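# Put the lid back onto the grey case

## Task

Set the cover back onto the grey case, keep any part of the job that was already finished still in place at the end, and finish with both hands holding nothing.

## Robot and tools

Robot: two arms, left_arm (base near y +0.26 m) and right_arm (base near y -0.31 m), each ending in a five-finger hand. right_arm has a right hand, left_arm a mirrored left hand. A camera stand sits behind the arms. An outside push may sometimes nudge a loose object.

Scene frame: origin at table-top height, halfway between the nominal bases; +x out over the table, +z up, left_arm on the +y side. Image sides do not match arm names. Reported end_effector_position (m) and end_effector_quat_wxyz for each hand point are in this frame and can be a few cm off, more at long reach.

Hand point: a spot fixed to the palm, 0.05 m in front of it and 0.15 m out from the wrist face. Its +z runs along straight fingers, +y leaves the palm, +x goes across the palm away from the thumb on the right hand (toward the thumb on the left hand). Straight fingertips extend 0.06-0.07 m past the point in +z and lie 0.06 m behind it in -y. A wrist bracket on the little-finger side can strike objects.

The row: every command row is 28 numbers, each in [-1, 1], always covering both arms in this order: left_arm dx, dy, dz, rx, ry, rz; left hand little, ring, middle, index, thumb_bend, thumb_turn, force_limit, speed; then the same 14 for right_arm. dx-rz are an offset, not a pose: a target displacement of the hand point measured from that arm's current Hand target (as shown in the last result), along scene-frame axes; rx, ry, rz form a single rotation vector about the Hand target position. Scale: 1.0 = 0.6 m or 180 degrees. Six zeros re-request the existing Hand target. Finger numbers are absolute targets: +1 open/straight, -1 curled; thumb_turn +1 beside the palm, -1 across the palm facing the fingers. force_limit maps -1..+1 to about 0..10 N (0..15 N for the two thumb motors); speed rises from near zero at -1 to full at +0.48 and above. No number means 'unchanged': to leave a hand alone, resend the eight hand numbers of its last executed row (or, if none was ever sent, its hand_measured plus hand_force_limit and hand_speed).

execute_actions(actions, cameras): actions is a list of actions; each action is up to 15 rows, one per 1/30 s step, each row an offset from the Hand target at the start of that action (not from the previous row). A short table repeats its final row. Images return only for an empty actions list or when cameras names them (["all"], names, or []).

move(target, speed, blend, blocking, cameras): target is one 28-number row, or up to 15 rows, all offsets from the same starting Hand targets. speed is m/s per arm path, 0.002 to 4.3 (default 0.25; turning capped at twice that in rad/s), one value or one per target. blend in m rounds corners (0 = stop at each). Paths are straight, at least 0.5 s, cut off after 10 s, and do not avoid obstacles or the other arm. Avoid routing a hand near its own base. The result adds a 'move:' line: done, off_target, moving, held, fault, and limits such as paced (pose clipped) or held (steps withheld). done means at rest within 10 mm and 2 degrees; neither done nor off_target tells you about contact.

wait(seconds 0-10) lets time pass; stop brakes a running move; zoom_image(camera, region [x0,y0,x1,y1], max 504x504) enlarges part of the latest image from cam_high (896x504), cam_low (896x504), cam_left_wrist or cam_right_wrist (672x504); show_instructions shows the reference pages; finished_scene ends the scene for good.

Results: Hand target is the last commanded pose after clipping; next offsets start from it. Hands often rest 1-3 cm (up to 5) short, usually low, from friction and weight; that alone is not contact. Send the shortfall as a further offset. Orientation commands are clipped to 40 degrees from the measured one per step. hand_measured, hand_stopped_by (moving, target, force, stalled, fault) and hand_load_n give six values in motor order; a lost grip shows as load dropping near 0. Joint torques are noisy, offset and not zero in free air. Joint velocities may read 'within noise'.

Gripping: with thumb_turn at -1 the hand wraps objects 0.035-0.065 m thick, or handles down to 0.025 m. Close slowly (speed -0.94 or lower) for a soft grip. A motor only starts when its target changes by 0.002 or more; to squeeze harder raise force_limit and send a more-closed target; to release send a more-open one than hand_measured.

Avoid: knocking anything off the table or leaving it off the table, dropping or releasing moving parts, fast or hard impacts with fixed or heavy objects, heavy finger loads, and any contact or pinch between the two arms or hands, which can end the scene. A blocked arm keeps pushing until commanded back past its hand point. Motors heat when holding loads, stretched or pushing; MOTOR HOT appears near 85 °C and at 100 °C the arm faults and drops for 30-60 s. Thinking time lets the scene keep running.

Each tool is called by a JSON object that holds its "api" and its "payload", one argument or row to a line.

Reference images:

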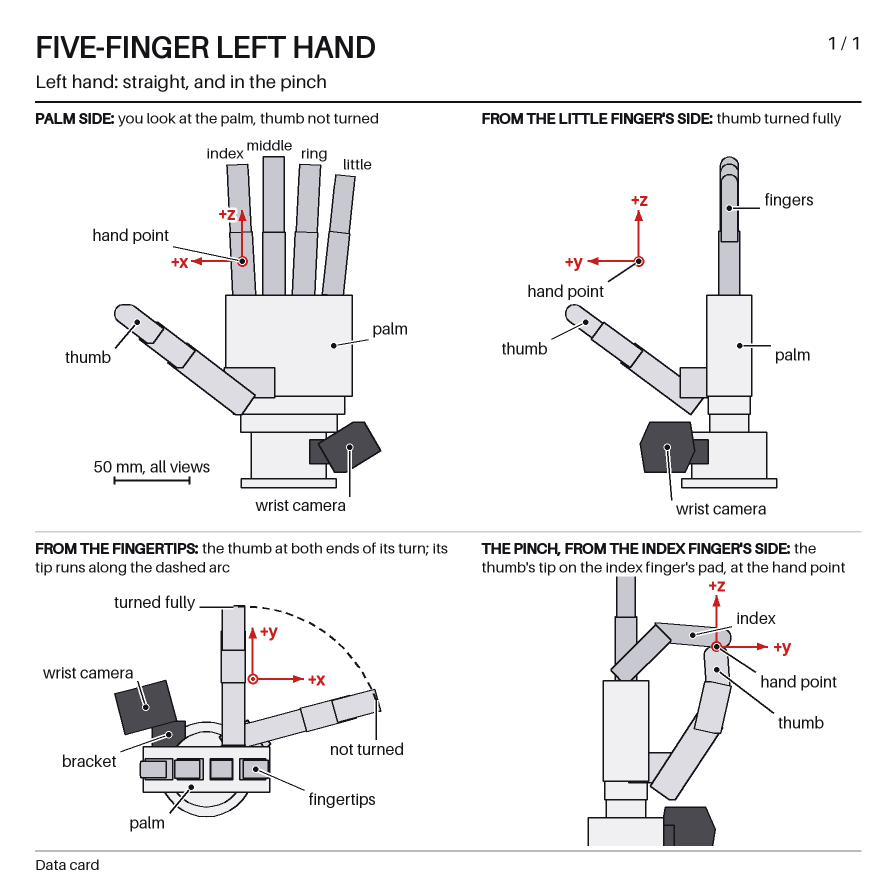

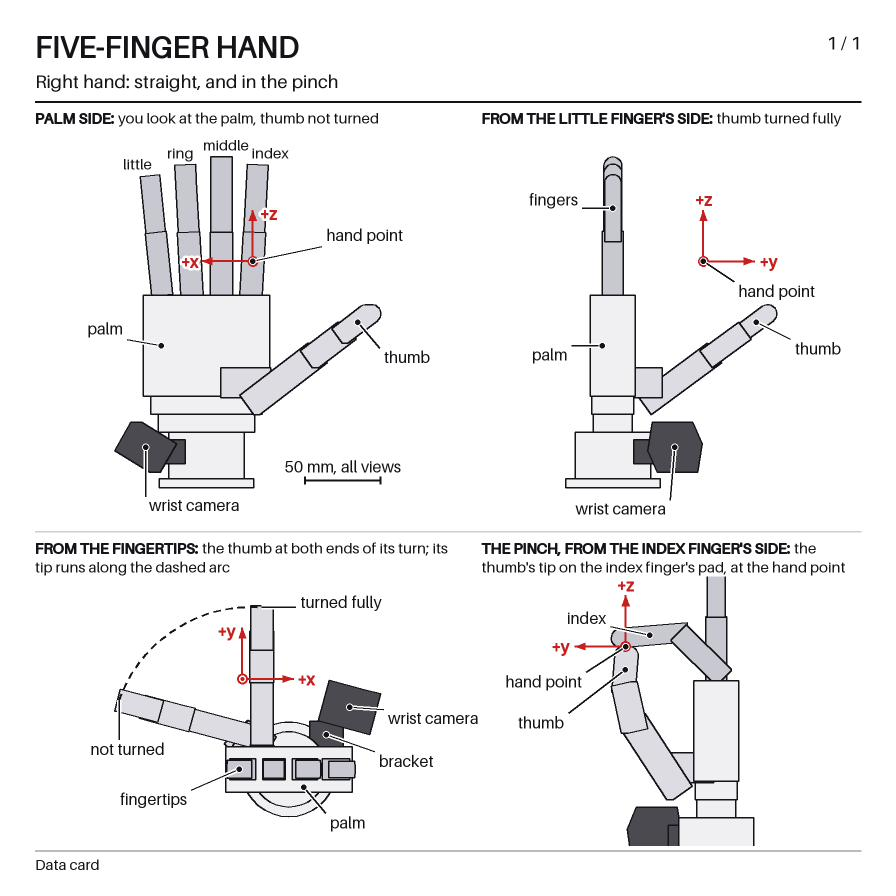

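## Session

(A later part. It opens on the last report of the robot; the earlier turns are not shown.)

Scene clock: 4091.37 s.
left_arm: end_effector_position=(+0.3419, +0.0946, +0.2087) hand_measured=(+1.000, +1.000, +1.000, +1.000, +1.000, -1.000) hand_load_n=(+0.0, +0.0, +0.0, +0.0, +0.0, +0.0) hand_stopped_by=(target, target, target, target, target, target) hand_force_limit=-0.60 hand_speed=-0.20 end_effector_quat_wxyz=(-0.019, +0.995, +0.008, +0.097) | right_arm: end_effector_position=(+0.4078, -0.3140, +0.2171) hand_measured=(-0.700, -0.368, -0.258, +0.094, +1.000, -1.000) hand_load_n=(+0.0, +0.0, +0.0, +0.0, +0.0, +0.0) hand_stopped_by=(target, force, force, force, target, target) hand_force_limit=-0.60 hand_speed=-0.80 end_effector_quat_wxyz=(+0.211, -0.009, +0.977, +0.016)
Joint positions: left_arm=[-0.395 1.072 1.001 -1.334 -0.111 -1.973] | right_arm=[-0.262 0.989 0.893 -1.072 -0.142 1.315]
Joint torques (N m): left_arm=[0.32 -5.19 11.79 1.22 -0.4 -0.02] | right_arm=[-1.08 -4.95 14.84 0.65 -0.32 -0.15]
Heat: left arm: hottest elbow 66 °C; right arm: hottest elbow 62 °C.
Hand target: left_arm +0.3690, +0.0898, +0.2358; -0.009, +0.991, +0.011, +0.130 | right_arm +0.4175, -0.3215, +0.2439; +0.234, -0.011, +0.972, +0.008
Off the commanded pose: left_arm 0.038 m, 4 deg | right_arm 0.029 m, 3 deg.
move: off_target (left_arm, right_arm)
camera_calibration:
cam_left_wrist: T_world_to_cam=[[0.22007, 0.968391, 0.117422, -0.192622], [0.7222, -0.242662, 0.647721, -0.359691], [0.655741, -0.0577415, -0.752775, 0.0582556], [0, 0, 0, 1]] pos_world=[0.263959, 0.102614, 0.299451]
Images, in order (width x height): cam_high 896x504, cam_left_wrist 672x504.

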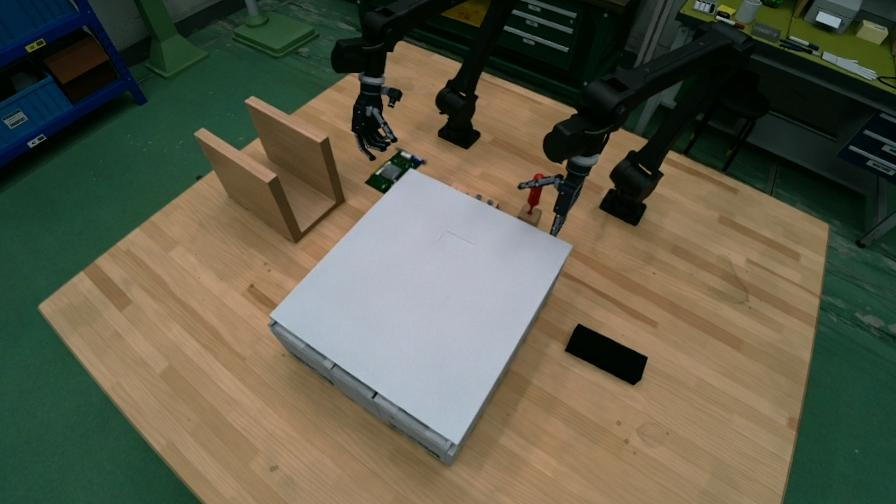

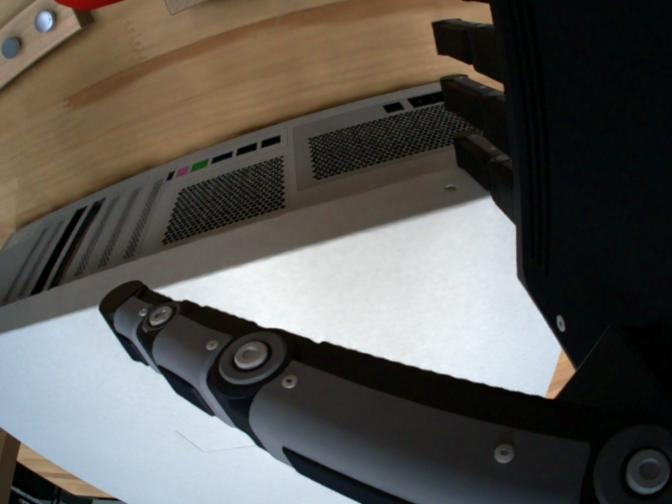

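{"api": "move", "payload": {
  "target": [0.02,0,0,0,0,0,1.0,1.0,1.0,1.0,1.0,-1,-0.6,-0.2,0,0,0,0,0,0,-0.7,-0.6,-0.5,-0.4,1.0,-1,-0.6,-0.8],
  "speed": 0.04,
  "cameras": ["cam_high","cam_left_wrist"]
}}

{"api": "zoom_image", "payload": {
  "camera": "cam_high",
  "region": [420, 420, 480, 470]
}}

{"api": "zoom_image", "payload": {
  "camera": "cam_left_wrist",
  "region": [380, 50, 560, 230]
}}

Scene clock: 4099.87 s.
left_arm: end_effector_position=(+0.3486, +0.0967, +0.2085) hand_measured=(+1.000, +1.000, +1.000, +1.000, +1.000, -1.000) hand_load_n=(+0.0, +0.0, +0.0, +0.5, +0.0, +0.0) hand_stopped_by=(target, target, target, target, target, target) hand_force_limit=-0.60 hand_speed=-0.20 end_effector_quat_wxyz=(-0.022, +0.995, +0.008, +0.092) | right_arm: end_effector_position=(+0.4078, -0.3140, +0.2171) hand_measured=(-0.700, -0.368, -0.258, +0.094, +1.000, -1.000) hand_load_n=(+0.0, +0.0, +0.0, +0.0, +0.0, +0.0) hand_stopped_by=(target, force, force, force, target, target) hand_force_limit=-0.60 hand_speed=-0.80 end_effector_quat_wxyz=(+0.211, -0.009, +0.977, +0.016)
Joint positions: left_arm=[-0.382 1.095 1.019 -1.34 -0.11 -1.961] | right_arm=[-0.262 0.989 0.893 -1.072 -0.142 1.315]
Joint torques (N m): left_arm=[0.44 -4.84 12.03 1.89 -0.34 0.05] | right_arm=[-1.2 -4.89 14.83 0.65 -0.32 -0.15]
Heat: left arm: hottest elbow 67 °C; right arm: hottest elbow 62 °C.
Hand target: left_arm +0.3809, +0.0900, +0.2358; -0.010, +0.991, +0.011, +0.130 | right_arm +0.4175, -0.3215, +0.2439; +0.234, -0.011, +0.972, +0.008
Off the commanded pose: left_arm 0.043 m, 5 deg | right_arm 0.029 m, 3 deg.
move: off_target (left_arm, right_arm)
camera_calibration:
cam_left_wrist: T_world_to_cam=[[0.219292, 0.968156, 0.120766, -0.196555], [0.729003, -0.244857, 0.639218, -0.364232], [0.648434, -0.0521364, -0.759484, 0.0572918], [0, 0, 0, 1]] pos_world=[0.271479, 0.104098, 0.300073]
Images, in order (width x height): cam_high 896x504, cam_left_wrist 672x504.

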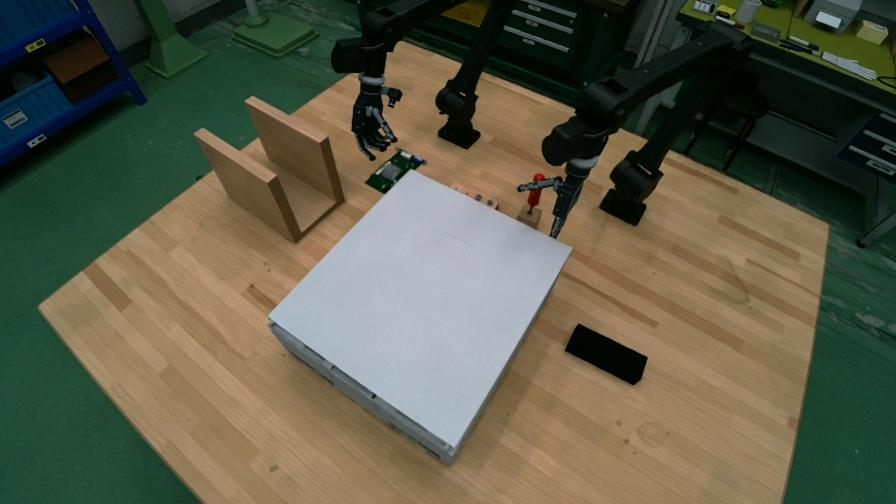

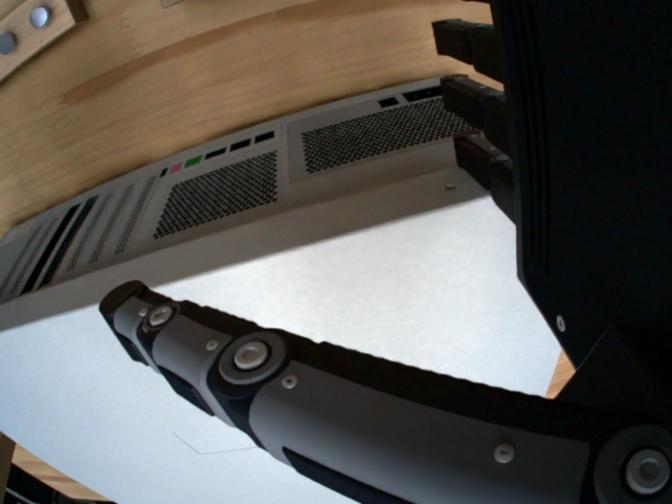

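Scaled by 8.400 from the camera's 896x504 image, which has a finer 1280x720 frame.

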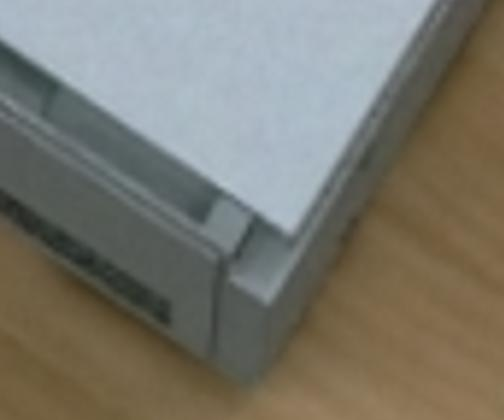

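Scaled by 2.800 from the camera's 672x504 image, which has a finer 960x720 frame.

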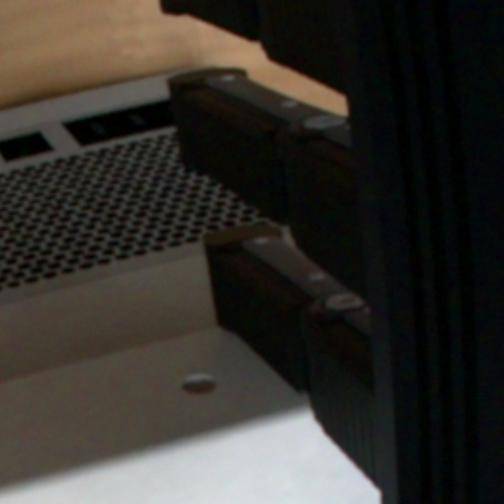

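{"api": "zoom_image", "payload": {
  "camera": "cam_high",
  "region": [250, 300, 310, 350]
}}

{"api": "move", "payload": {
  "target": [0.015,0,0,0,0,0,1.0,1.0,1.0,1.0,1.0,-1,-0.6,-0.2,0,0,0,0,0,0,-0.7,-0.6,-0.5,-0.4,1.0,-1,-0.6,-0.8],
  "speed": 0.04,
  "cameras": ["cam_high","cam_left_wrist","cam_low"]
}}

{"api": "zoom_image", "payload": {
  "camera": "cam_high",
  "region": [420, 420, 480, 470]
}}

{"api": "zoom_image", "payload": {
  "camera": "cam_high",
  "region": [250, 300, 310, 350]
}}

{"api": "zoom_image", "payload": {
  "camera": "cam_low",
  "region": [380, 70, 620, 190]
}}

Scaled by 8.400 from the camera's 896x504 image, which has a finer 1280x720 frame.

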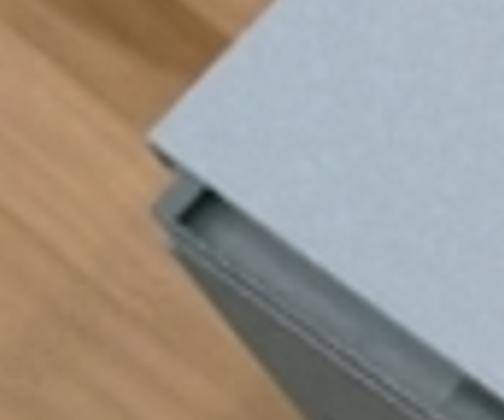

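Scene clock: 4113.20 s.
left_arm: end_effector_position=(+0.3540, +0.0978, +0.2085) hand_measured=(+1.000, +1.000, +1.000, +1.000, +1.000, -1.000) hand_load_n=(+0.0, +0.0, +0.0, +0.5, +0.0, +0.0) hand_stopped_by=(target, target, target, target, target, target) hand_force_limit=-0.60 hand_speed=-0.20 end_effector_quat_wxyz=(-0.023, +0.996, +0.009, +0.087) | right_arm: end_effector_position=(+0.4078, -0.3140, +0.2171) hand_measured=(-0.700, -0.368, -0.258, +0.094, +1.000, -1.000) hand_load_n=(+0.0, +0.0, +0.0, +0.0, +0.0, +0.0) hand_stopped_by=(target, force, force, force, target, target) hand_force_limit=-0.60 hand_speed=-0.80 end_effector_quat_wxyz=(+0.211, -0.009, +0.977, +0.016)
Joint positions: left_arm=[-0.371 1.115 1.036 -1.346 -0.106 -1.953] | right_arm=[-0.262 0.989 0.893 -1.072 -0.142 1.315]
Joint torques (N m): left_arm=[0.79 -4.84 12.07 2.21 -0.37 0.03] | right_arm=[-1.14 -4.95 14.84 0.64 -0.32 -0.15]
Heat: left arm: hottest elbow 71 °C; right arm: hottest elbow 62 °C.
Hand target: left_arm +0.3899, +0.0899, +0.2357; -0.010, +0.991, +0.011, +0.130 | right_arm +0.4175, -0.3215, +0.2439; +0.234, -0.011, +0.972, +0.008
Off the commanded pose: left_arm 0.046 m, 5 deg | right_arm 0.029 m, 3 deg.
move: off_target (left_arm, right_arm)
camera_calibration:
cam_left_wrist: T_world_to_cam=[[0.218848, 0.968347, 0.12004, -0.198542], [0.736678, -0.244642, 0.630441, -0.3689], [0.639853, -0.0495398, -0.766899, 0.0581497], [0, 0, 0, 1]] pos_world=[0.278004, 0.10489, 0.300998]
Images, in order (width x height): cam_high 896x504, cam_low 896x504, cam_left_wrist 672x504.

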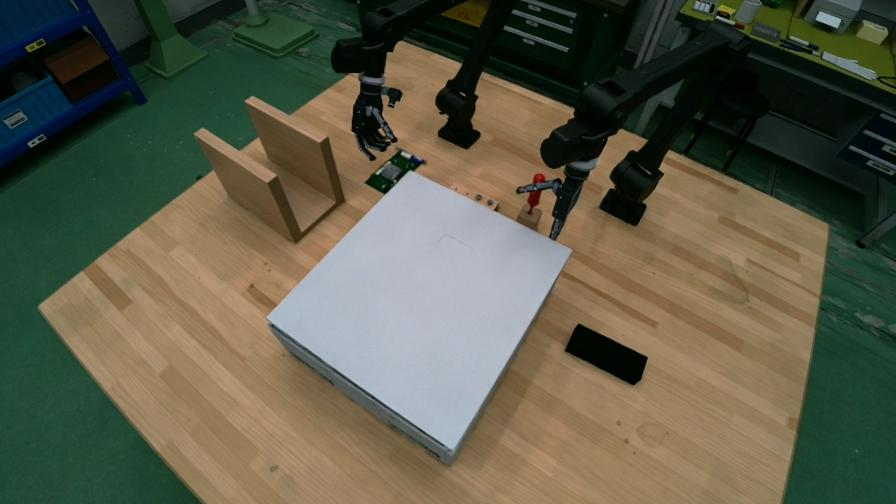

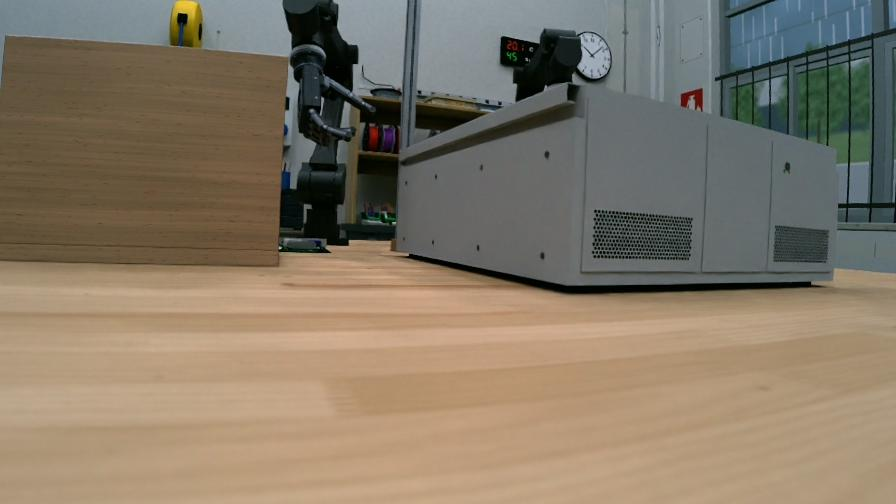

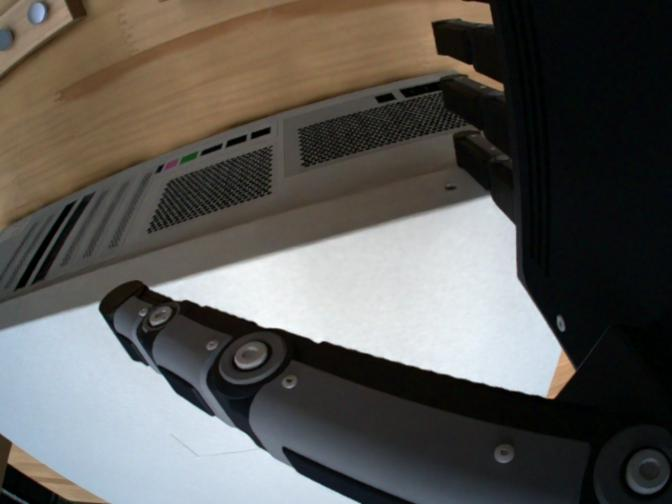

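Scaled by 8.400 from the camera's 896x504 image, which has a finer 1280x720 frame.

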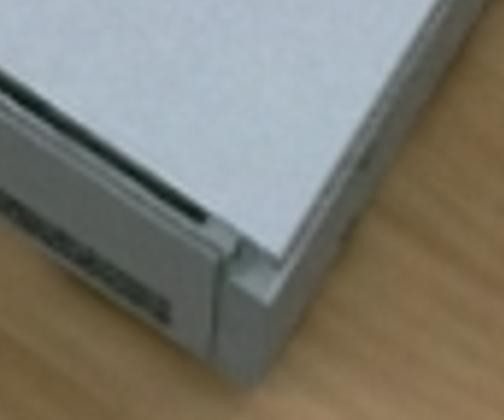

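Scaled by 8.400 from the camera's 896x504 image, which has a finer 1280x720 frame.

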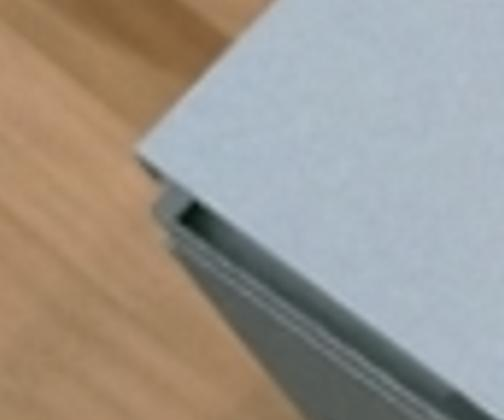

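Scaled by 2.100 from the camera's 896x504 image, which has a finer 1280x720 frame.

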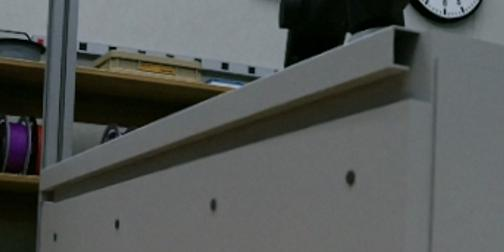

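{"api": "move", "payload": {
  "target": [0.012,0,0,0,0,0,1.0,1.0,1.0,1.0,1.0,-1,-0.6,-0.2,0,0,0,0,0,0,-0.7,-0.6,-0.5,-0.4,1.0,-1,-0.6,-0.8],
  "speed": 0.04,
  "cameras": ["cam_high","cam_low"]
}}

{"api": "zoom_image", "payload": {
  "camera": "cam_high",
  "region": [420, 420, 480, 470]
}}

{"api": "zoom_image", "payload": {
  "camera": "cam_high",
  "region": [250, 300, 310, 350]
}}

{"api": "zoom_image", "payload": {
  "camera": "cam_low",
  "region": [380, 120, 480, 190]
}}

Scene clock: 4130.33 s.
left_arm: end_effector_position=(+0.3587, +0.0983, +0.2086) hand_measured=(+1.000, +1.000, +1.000, +1.000, +1.000, -1.000) hand_load_n=(+0.0, +0.0, +0.0, +0.0, +0.0, +0.0) hand_stopped_by=(target, target, target, target, target, target) hand_force_limit=-0.60 hand_speed=-0.20 end_effector_quat_wxyz=(-0.024, +0.996, +0.009, +0.085) | right_arm: end_effector_position=(+0.4078, -0.3140, +0.2171) hand_measured=(-0.700, -0.368, -0.258, +0.094, +1.000, -1.000) hand_load_n=(+0.0, +0.0, +0.0, +0.0, +0.0, -0.5) hand_stopped_by=(target, force, force, force, target, target) hand_force_limit=-0.60 hand_speed=-0.80 end_effector_quat_wxyz=(+0.211, -0.009, +0.977, +0.016)
Joint positions: left_arm=[-0.364 1.129 1.047 -1.346 -0.106 -1.946] | right_arm=[-0.262 0.989 0.893 -1.072 -0.142 1.315]
Joint torques (N m): left_arm=[0.67 -4.89 12.18 2.63 -0.35 0.06] | right_arm=[-1.08 -4.95 14.83 0.64 -0.33 -0.15]
Heat: left arm: hottest elbow 73 °C; right arm: hottest elbow 62 °C.
Hand target: left_arm +0.3971, +0.0899, +0.2358; -0.009, +0.991, +0.011, +0.130 | right_arm +0.4175, -0.3215, +0.2439; +0.234, -0.011, +0.972, +0.008
Off the commanded pose: left_arm 0.048 m, 5 deg | right_arm 0.029 m, 3 deg.
move: off_target (left_arm, right_arm)
Images, in order (width x height): cam_high 896x504, cam_low 896x504.

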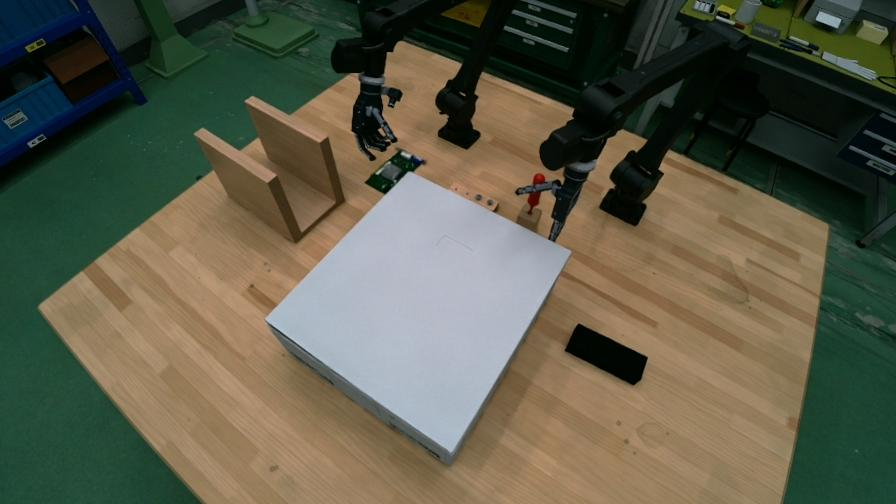

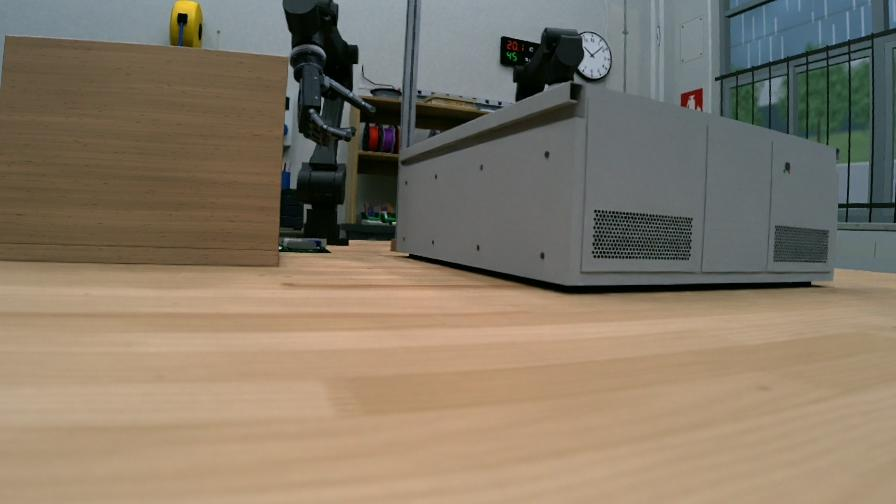

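Scaled by 8.400 from the camera's 896x504 image, which has a finer 1280x720 frame.

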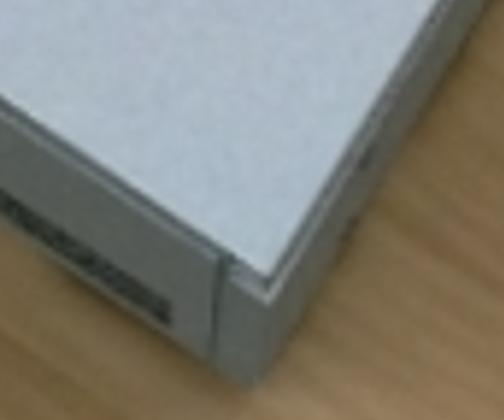

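Scaled by 8.400 from the camera's 896x504 image, which has a finer 1280x720 frame.

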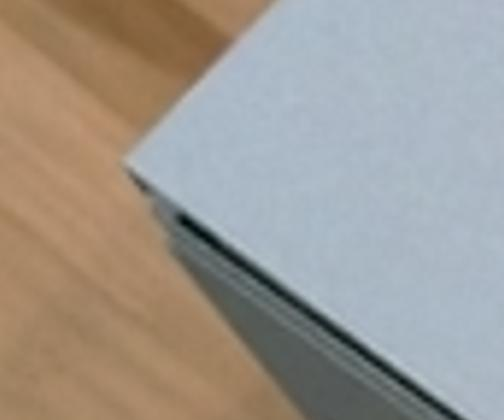

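Scaled by 5.040 from the camera's 896x504 image, which has a finer 1280x720 frame.

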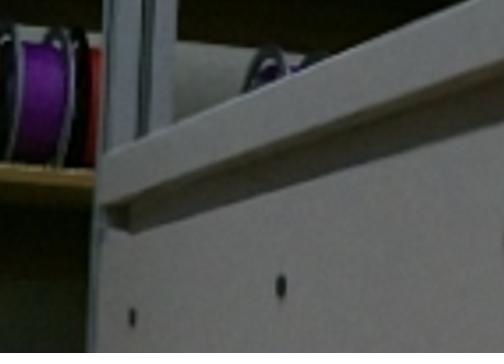

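{"api": "move", "payload": {
  "target": [0.01,0,0,0,0,0,1.0,1.0,1.0,1.0,1.0,-1,-0.6,-0.2,0,0,0,0,0,0,-0.7,-0.6,-0.5,-0.4,1.0,-1,-0.6,-0.8],
  "speed": 0.04,
  "cameras": ["cam_high","cam_low","cam_left_wrist"]
}}

{"api": "zoom_image", "payload": {
  "camera": "cam_high",
  "region": [420, 420, 480, 470]
}}

{"api": "zoom_image", "payload": {
  "camera": "cam_high",
  "region": [250, 300, 310, 350]
}}

{"api": "zoom_image", "payload": {
  "camera": "cam_low",
  "region": [550, 60, 620, 130]
}}

Scene clock: 4167.90 s.
left_arm: end_effector_position=(+0.3592, +0.0984, +0.2087) hand_measured=(+1.000, +1.000, +1.000, +1.000, +1.000, -1.000) hand_load_n=(+0.0, +0.0, +0.0, +0.5, +0.0, +0.0) hand_stopped_by=(target, target, target, target, target, target) hand_force_limit=-0.60 hand_speed=-0.20 end_effector_quat_wxyz=(-0.024, +0.996, +0.008, +0.081) | right_arm: end_effector_position=(+0.4078, -0.3140, +0.2171) hand_measured=(-0.700, -0.368, -0.258, +0.094, +1.000, -1.000) hand_load_n=(+0.0, +0.0, +0.0, +0.0, +0.0, +0.0) hand_stopped_by=(target, force, force, force, target, target) hand_force_limit=-0.60 hand_speed=-0.80 end_effector_quat_wxyz=(+0.211, -0.009, +0.977, +0.016)
Joint positions: left_arm=[-0.361 1.136 1.054 -1.354 -0.103 -1.941] | right_arm=[-0.262 0.989 0.893 -1.072 -0.142 1.315]
Joint torques (N m): left_arm=[0.73 -4.78 12.41 3.06 -0.43 0.05] | right_arm=[-1.14 -4.95 14.84 0.64 -0.33 -0.15]
Heat: left arm: hottest elbow 77 °C; right arm: hottest elbow 62 °C.
Hand target: left_arm +0.4031, +0.0899, +0.2358; -0.010, +0.991, +0.011, +0.130 | right_arm +0.4175, -0.3215, +0.2439; +0.234, -0.011, +0.972, +0.008
Off the commanded pose: left_arm 0.052 m, 6 deg | right_arm 0.029 m, 3 deg.
move: off_target (left_arm, right_arm)
camera_calibration:
cam_left_wrist: T_world_to_cam=[[0.222705, 0.967529, 0.119541, -0.201469], [0.743024, -0.24784, 0.621683, -0.372806], [0.631124, -0.04963, -0.774093, 0.0596447], [0, 0, 0, 1]] pos_world=[0.284229, 0.105491, 0.302022]
Images, in order (width x height): cam_high 896x504, cam_low 896x504, cam_left_wrist 672x504.

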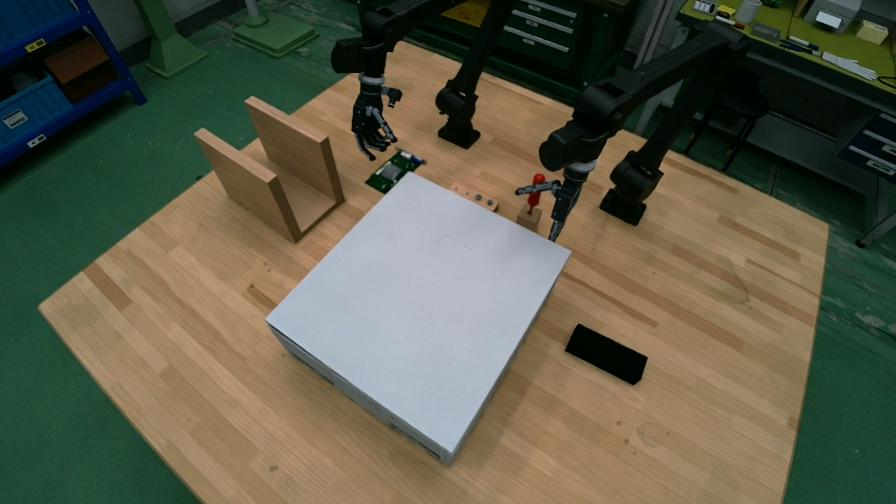

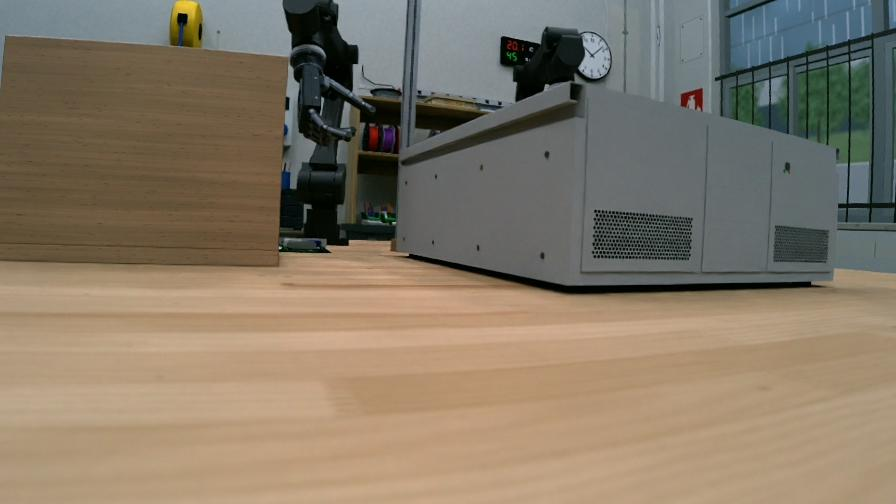

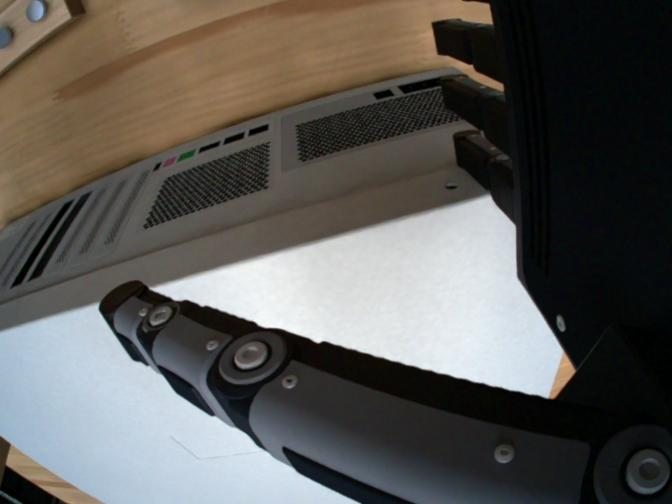

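Scaled by 8.400 from the camera's 896x504 image, which has a finer 1280x720 frame.

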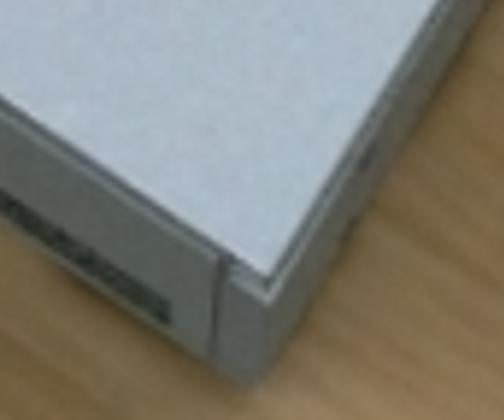

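Scaled by 8.400 from the camera's 896x504 image, which has a finer 1280x720 frame.

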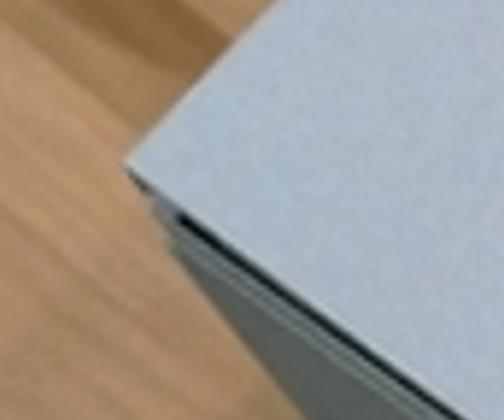

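Scaled by 7.200 from the camera's 896x504 image, which has a finer 1280x720 frame.

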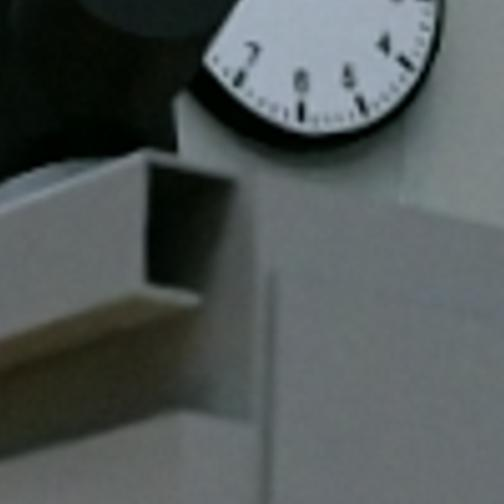

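{"api": "move", "payload": {
  "target": [
    [-0.135,0,0,0,0,0,1.0,1.0,1.0,1.0,1.0,-1,-0.6,-0.2,0,0,0,0,0,0,-0.7,-0.6,-0.5,-0.4,1.0,-1,-0.6,-0.8],
    [-0.15,0,0.15,0,0,0,1.0,1.0,1.0,1.0,1.0,-1,-0.6,-0.2,0,0,0,0,0,0,-0.7,-0.6,-0.5,-0.4,1.0,-1,-0.6,-0.8]
  ],
  "speed": 0.1,
  "blend": 0.01,
  "cameras": ["cam_high","cam_left_wrist","cam_low"]
}}

Scene clock: 4186.63 s.
left_arm: end_effector_position=(+0.3082, +0.0954, +0.3035) hand_measured=(+1.000, +1.000, +1.000, +1.000, +1.000, -1.000) hand_load_n=(+0.0, +0.0, +0.0, +0.0, +0.0, +0.0) hand_stopped_by=(target, target, target, target, target, target) hand_force_limit=-0.60 hand_speed=-0.20 end_effector_quat_wxyz=(-0.018, +0.994, +0.010, +0.112) | right_arm: end_effector_position=(+0.4078, -0.3140, +0.2171) hand_measured=(-0.700, -0.368, -0.258, +0.094, +1.000, -1.000) hand_load_n=(+0.0, +0.0, +0.0, +0.0, -0.5, +0.0) hand_stopped_by=(target, force, force, force, target, target) hand_force_limit=-0.60 hand_speed=-0.80 end_effector_quat_wxyz=(+0.211, -0.009, +0.977, +0.016)
Joint positions: left_arm=[-0.451 0.986 1.189 -1.588 -0.131 -2.031] | right_arm=[-0.262 0.989 0.893 -1.072 -0.142 1.315]
Joint torques (N m): left_arm=[-1.55 -5.54 10.65 0.18 -0.29 -0.2] | right_arm=[-1.14 -5.01 14.84 0.64 -0.32 -0.15]
Heat: left arm: hottest elbow 74 °C; right arm: hottest elbow 62 °C.
Hand target: left_arm +0.3131, +0.0900, +0.3259; -0.010, +0.991, +0.011, +0.130 | right_arm +0.4175, -0.3215, +0.2439; +0.234, -0.011, +0.972, +0.008
Off the commanded pose: left_arm 0.023 m, 2 deg | right_arm 0.029 m, 3 deg.
move: off_target (left_arm, right_arm)
camera_calibration:
cam_left_wrist: T_world_to_cam=[[0.212132, 0.969609, 0.121898, -0.196219], [0.704181, -0.238153, 0.668888, -0.397794], [0.67759, -0.0560541, -0.7333, 0.138945], [0, 0, 0, 1]] pos_world=[0.227596, 0.103308, 0.391887]
Images, in order (width x height): cam_high 896x504, cam_low 896x504, cam_left_wrist 672x504.

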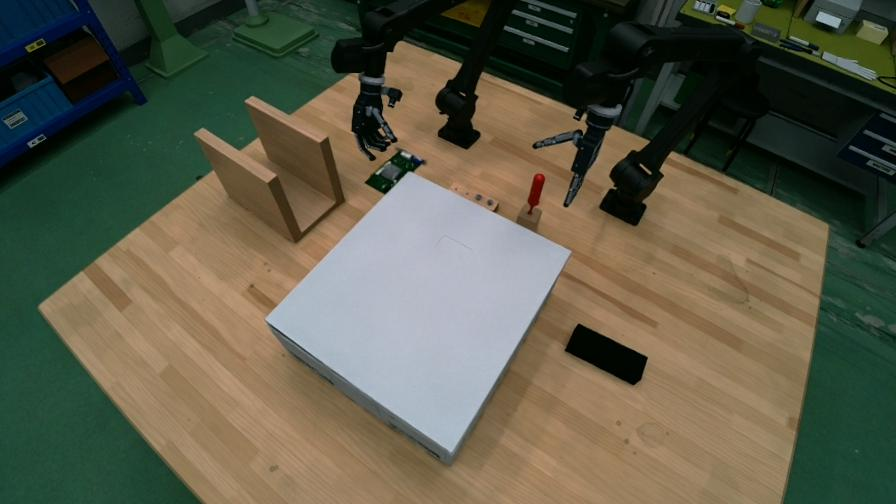

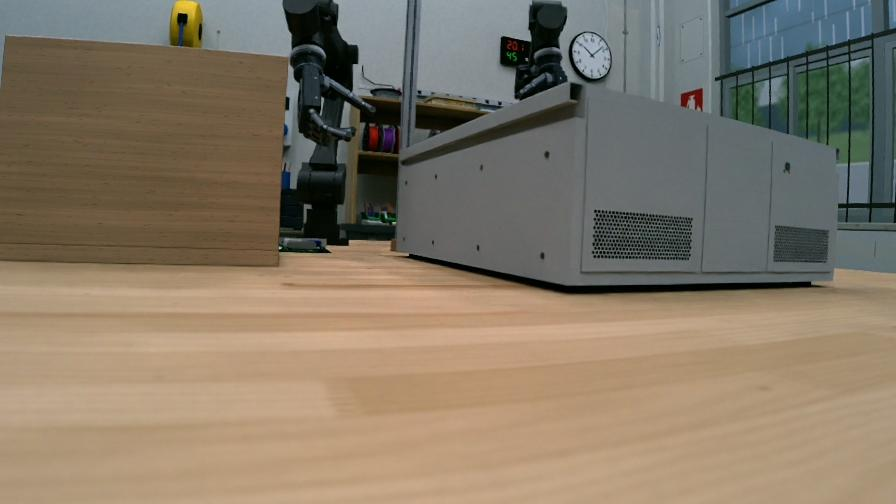

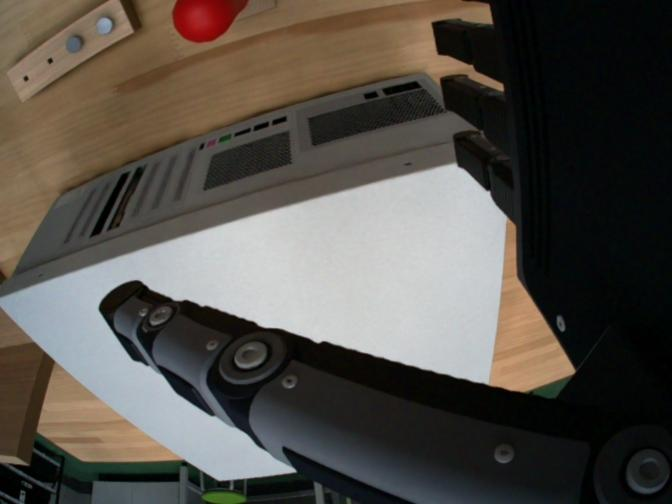

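{"api": "zoom_image", "payload": {
  "camera": "cam_left_wrist",
  "region": [0, 60, 460, 300]
}}

{"api": "zoom_image", "payload": {
  "camera": "cam_low",
  "region": [780, 130, 860, 200]
}}

{"api": "zoom_image", "payload": {
  "camera": "cam_low",
  "region": [560, 70, 860, 220]
}}

{"api": "zoom_image", "payload": {
  "camera": "cam_high",
  "region": [440, 230, 600, 470]
}}

Scaled by 1.096 from the camera's 672x504 image, which has a finer 960x720 frame.

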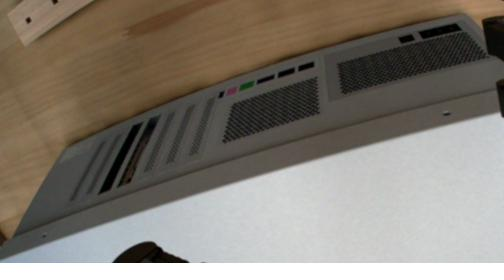

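Scaled by 6.300 from the camera's 896x504 image, which has a finer 1280x720 frame.

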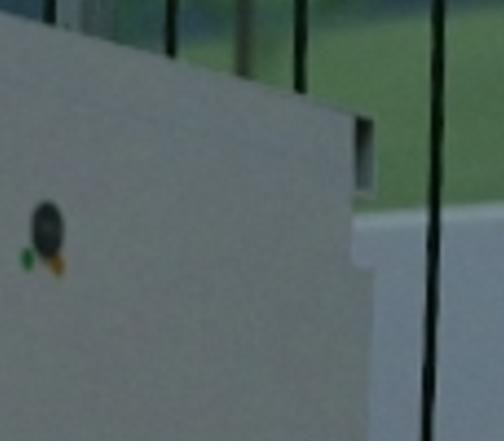

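Scaled by 1.680 from the camera's 896x504 image, which has a finer 1280x720 frame.

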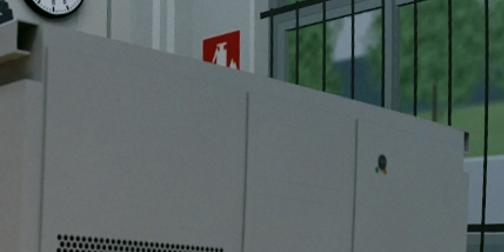

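Scaled by 2.100 from the camera's 896x504 image, which has a finer 1280x720 frame.

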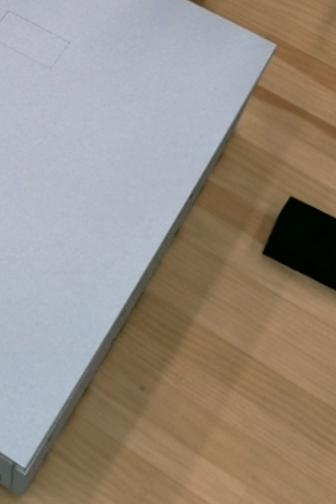

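{"api": "move", "payload": {
  "target": [
    [0,0.367,0.0,0,-0.05,0,1.0,1.0,1.0,1.0,1.0,-1,-0.6,-0.2,0,0,0,0,0,0,-0.7,-0.6,-0.5,-0.4,1.0,-1,-0.6,-0.8],
    [0.08,0.367,-0.03,0,-0.1,0,1.0,1.0,1.0,1.0,1.0,-1,-0.6,-0.2,0,0,0,0,0,0,-0.7,-0.6,-0.5,-0.4,1.0,-1,-0.6,-0.8]
  ],
  "speed": 0.18,
  "blend": 0.02,
  "cameras": ["cam_high","cam_left_wrist","cam_right_wrist"]
}}

{"api": "zoom_image", "payload": {
  "camera": "cam_left_wrist",
  "region": [50, 0, 390, 340]
}}

{"api": "zoom_image", "payload": {
  "camera": "cam_right_wrist",
  "region": [400, 20, 672, 220]
}}

Scene clock: 4225.00 s.
left_arm: end_effector_position=(+0.3551, +0.3112, +0.3072) hand_measured=(+1.000, +1.000, +1.000, +1.000, +1.000, -1.000) hand_load_n=(+0.0, +0.0, +0.0, +0.0, +0.0, +0.0) hand_stopped_by=(target, target, target, target, target, target) hand_force_limit=-0.60 hand_speed=-0.20 end_effector_quat_wxyz=(-0.009, +0.960, +0.015, +0.280) | right_arm: end_effector_position=(+0.4078, -0.3140, +0.2171) hand_measured=(-0.700, -0.368, -0.258, +0.094, +1.000, -1.000) hand_load_n=(+0.0, +0.0, +0.0, +0.5, +0.0, +0.0) hand_stopped_by=(target, force, force, force, target, target) hand_force_limit=-0.60 hand_speed=-0.80 end_effector_quat_wxyz=(+0.211, -0.009, +0.977, +0.016)
Joint positions: left_arm=[0.447 0.868 1.014 -1.185 0.21 -1.213] | right_arm=[-0.262 0.989 0.893 -1.072 -0.142 1.315]
Joint torques (N m): left_arm=[-1.26 -3.19 7.99 1.72 0.2 -0.12] | right_arm=[-1.14 -4.89 14.84 0.62 -0.33 -0.15]
Heat: left arm: hottest elbow 69 °C; right arm: hottest elbow 62 °C.
Hand target: left_arm +0.3612, +0.3100, +0.3078; -0.008, +0.959, +0.012, +0.283 | right_arm +0.4175, -0.3215, +0.2439; +0.234, -0.011, +0.972, +0.008
Off the commanded pose: left_arm 0.006 m, 1 deg | right_arm 0.029 m, 3 deg.
move: off_target (right_arm)
camera_calibration:
cam_left_wrist: T_world_to_cam=[[0.158718, 0.972043, 0.173032, -0.41332], [0.43765, -0.226362, 0.870186, -0.35283], [0.885026, -0.0623869, -0.461342, -0.0332237], [0, 0, 0, 1]] pos_world=[0.249421, 0.319825, 0.363218]
cam_right_wrist: T_world_to_cam=[[-0.234554, 0.971101, -0.044134, 0.409061], [0.541874, 0.168304, 0.823436, -0.344284], [0.807067, 0.169225, -0.565691, -0.0378395], [0, 0, 0, 1]] pos_world=[0.313044, -0.332891, 0.280144]
Images, in order (width x height): cam_high 896x504, cam_left_wrist 672x504, cam_right_wrist 672x504.

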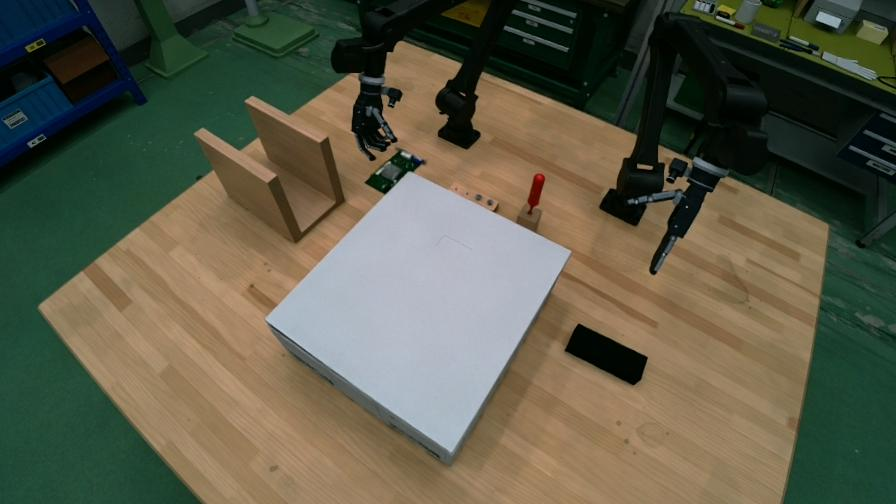

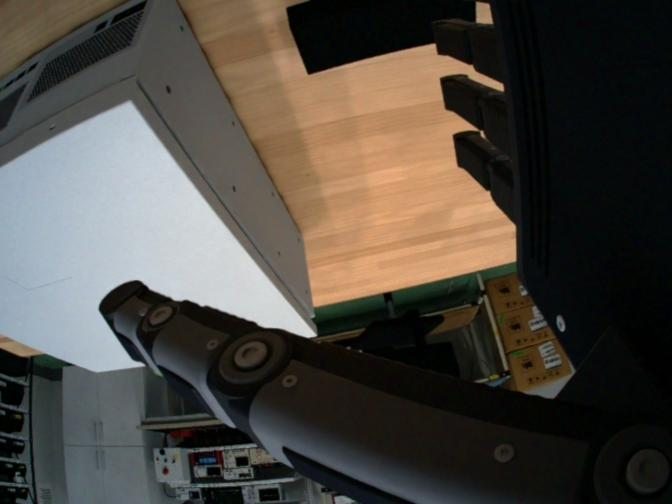

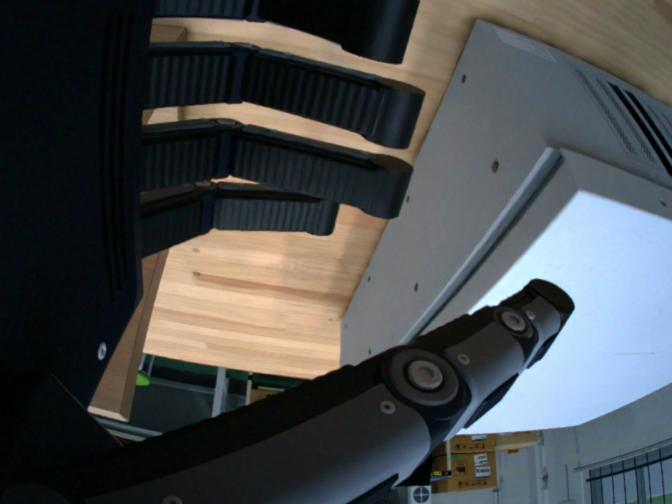

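Scaled by 1.482 from the camera's 672x504 image, which has a finer 960x720 frame.

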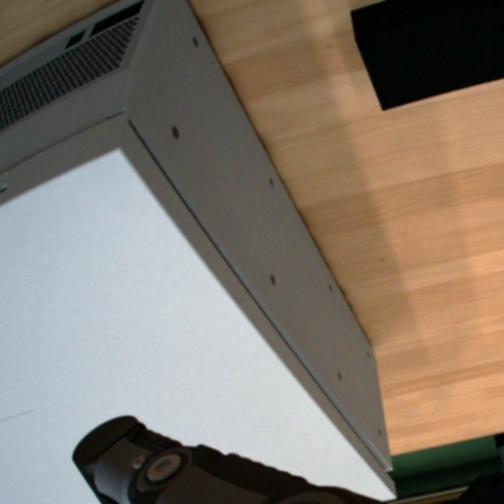

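Scaled by 1.853 from the camera's 672x504 image, which has a finer 960x720 frame.

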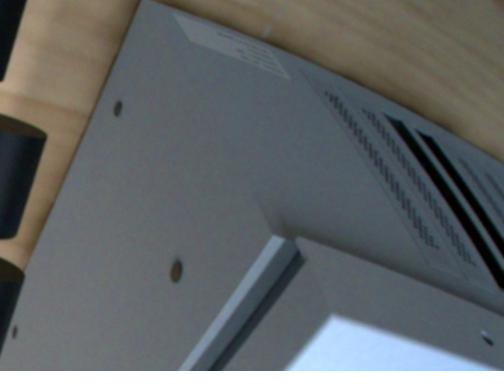

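{"api": "finished_scene", "payload": {

}}

The scene is finished: the task was done.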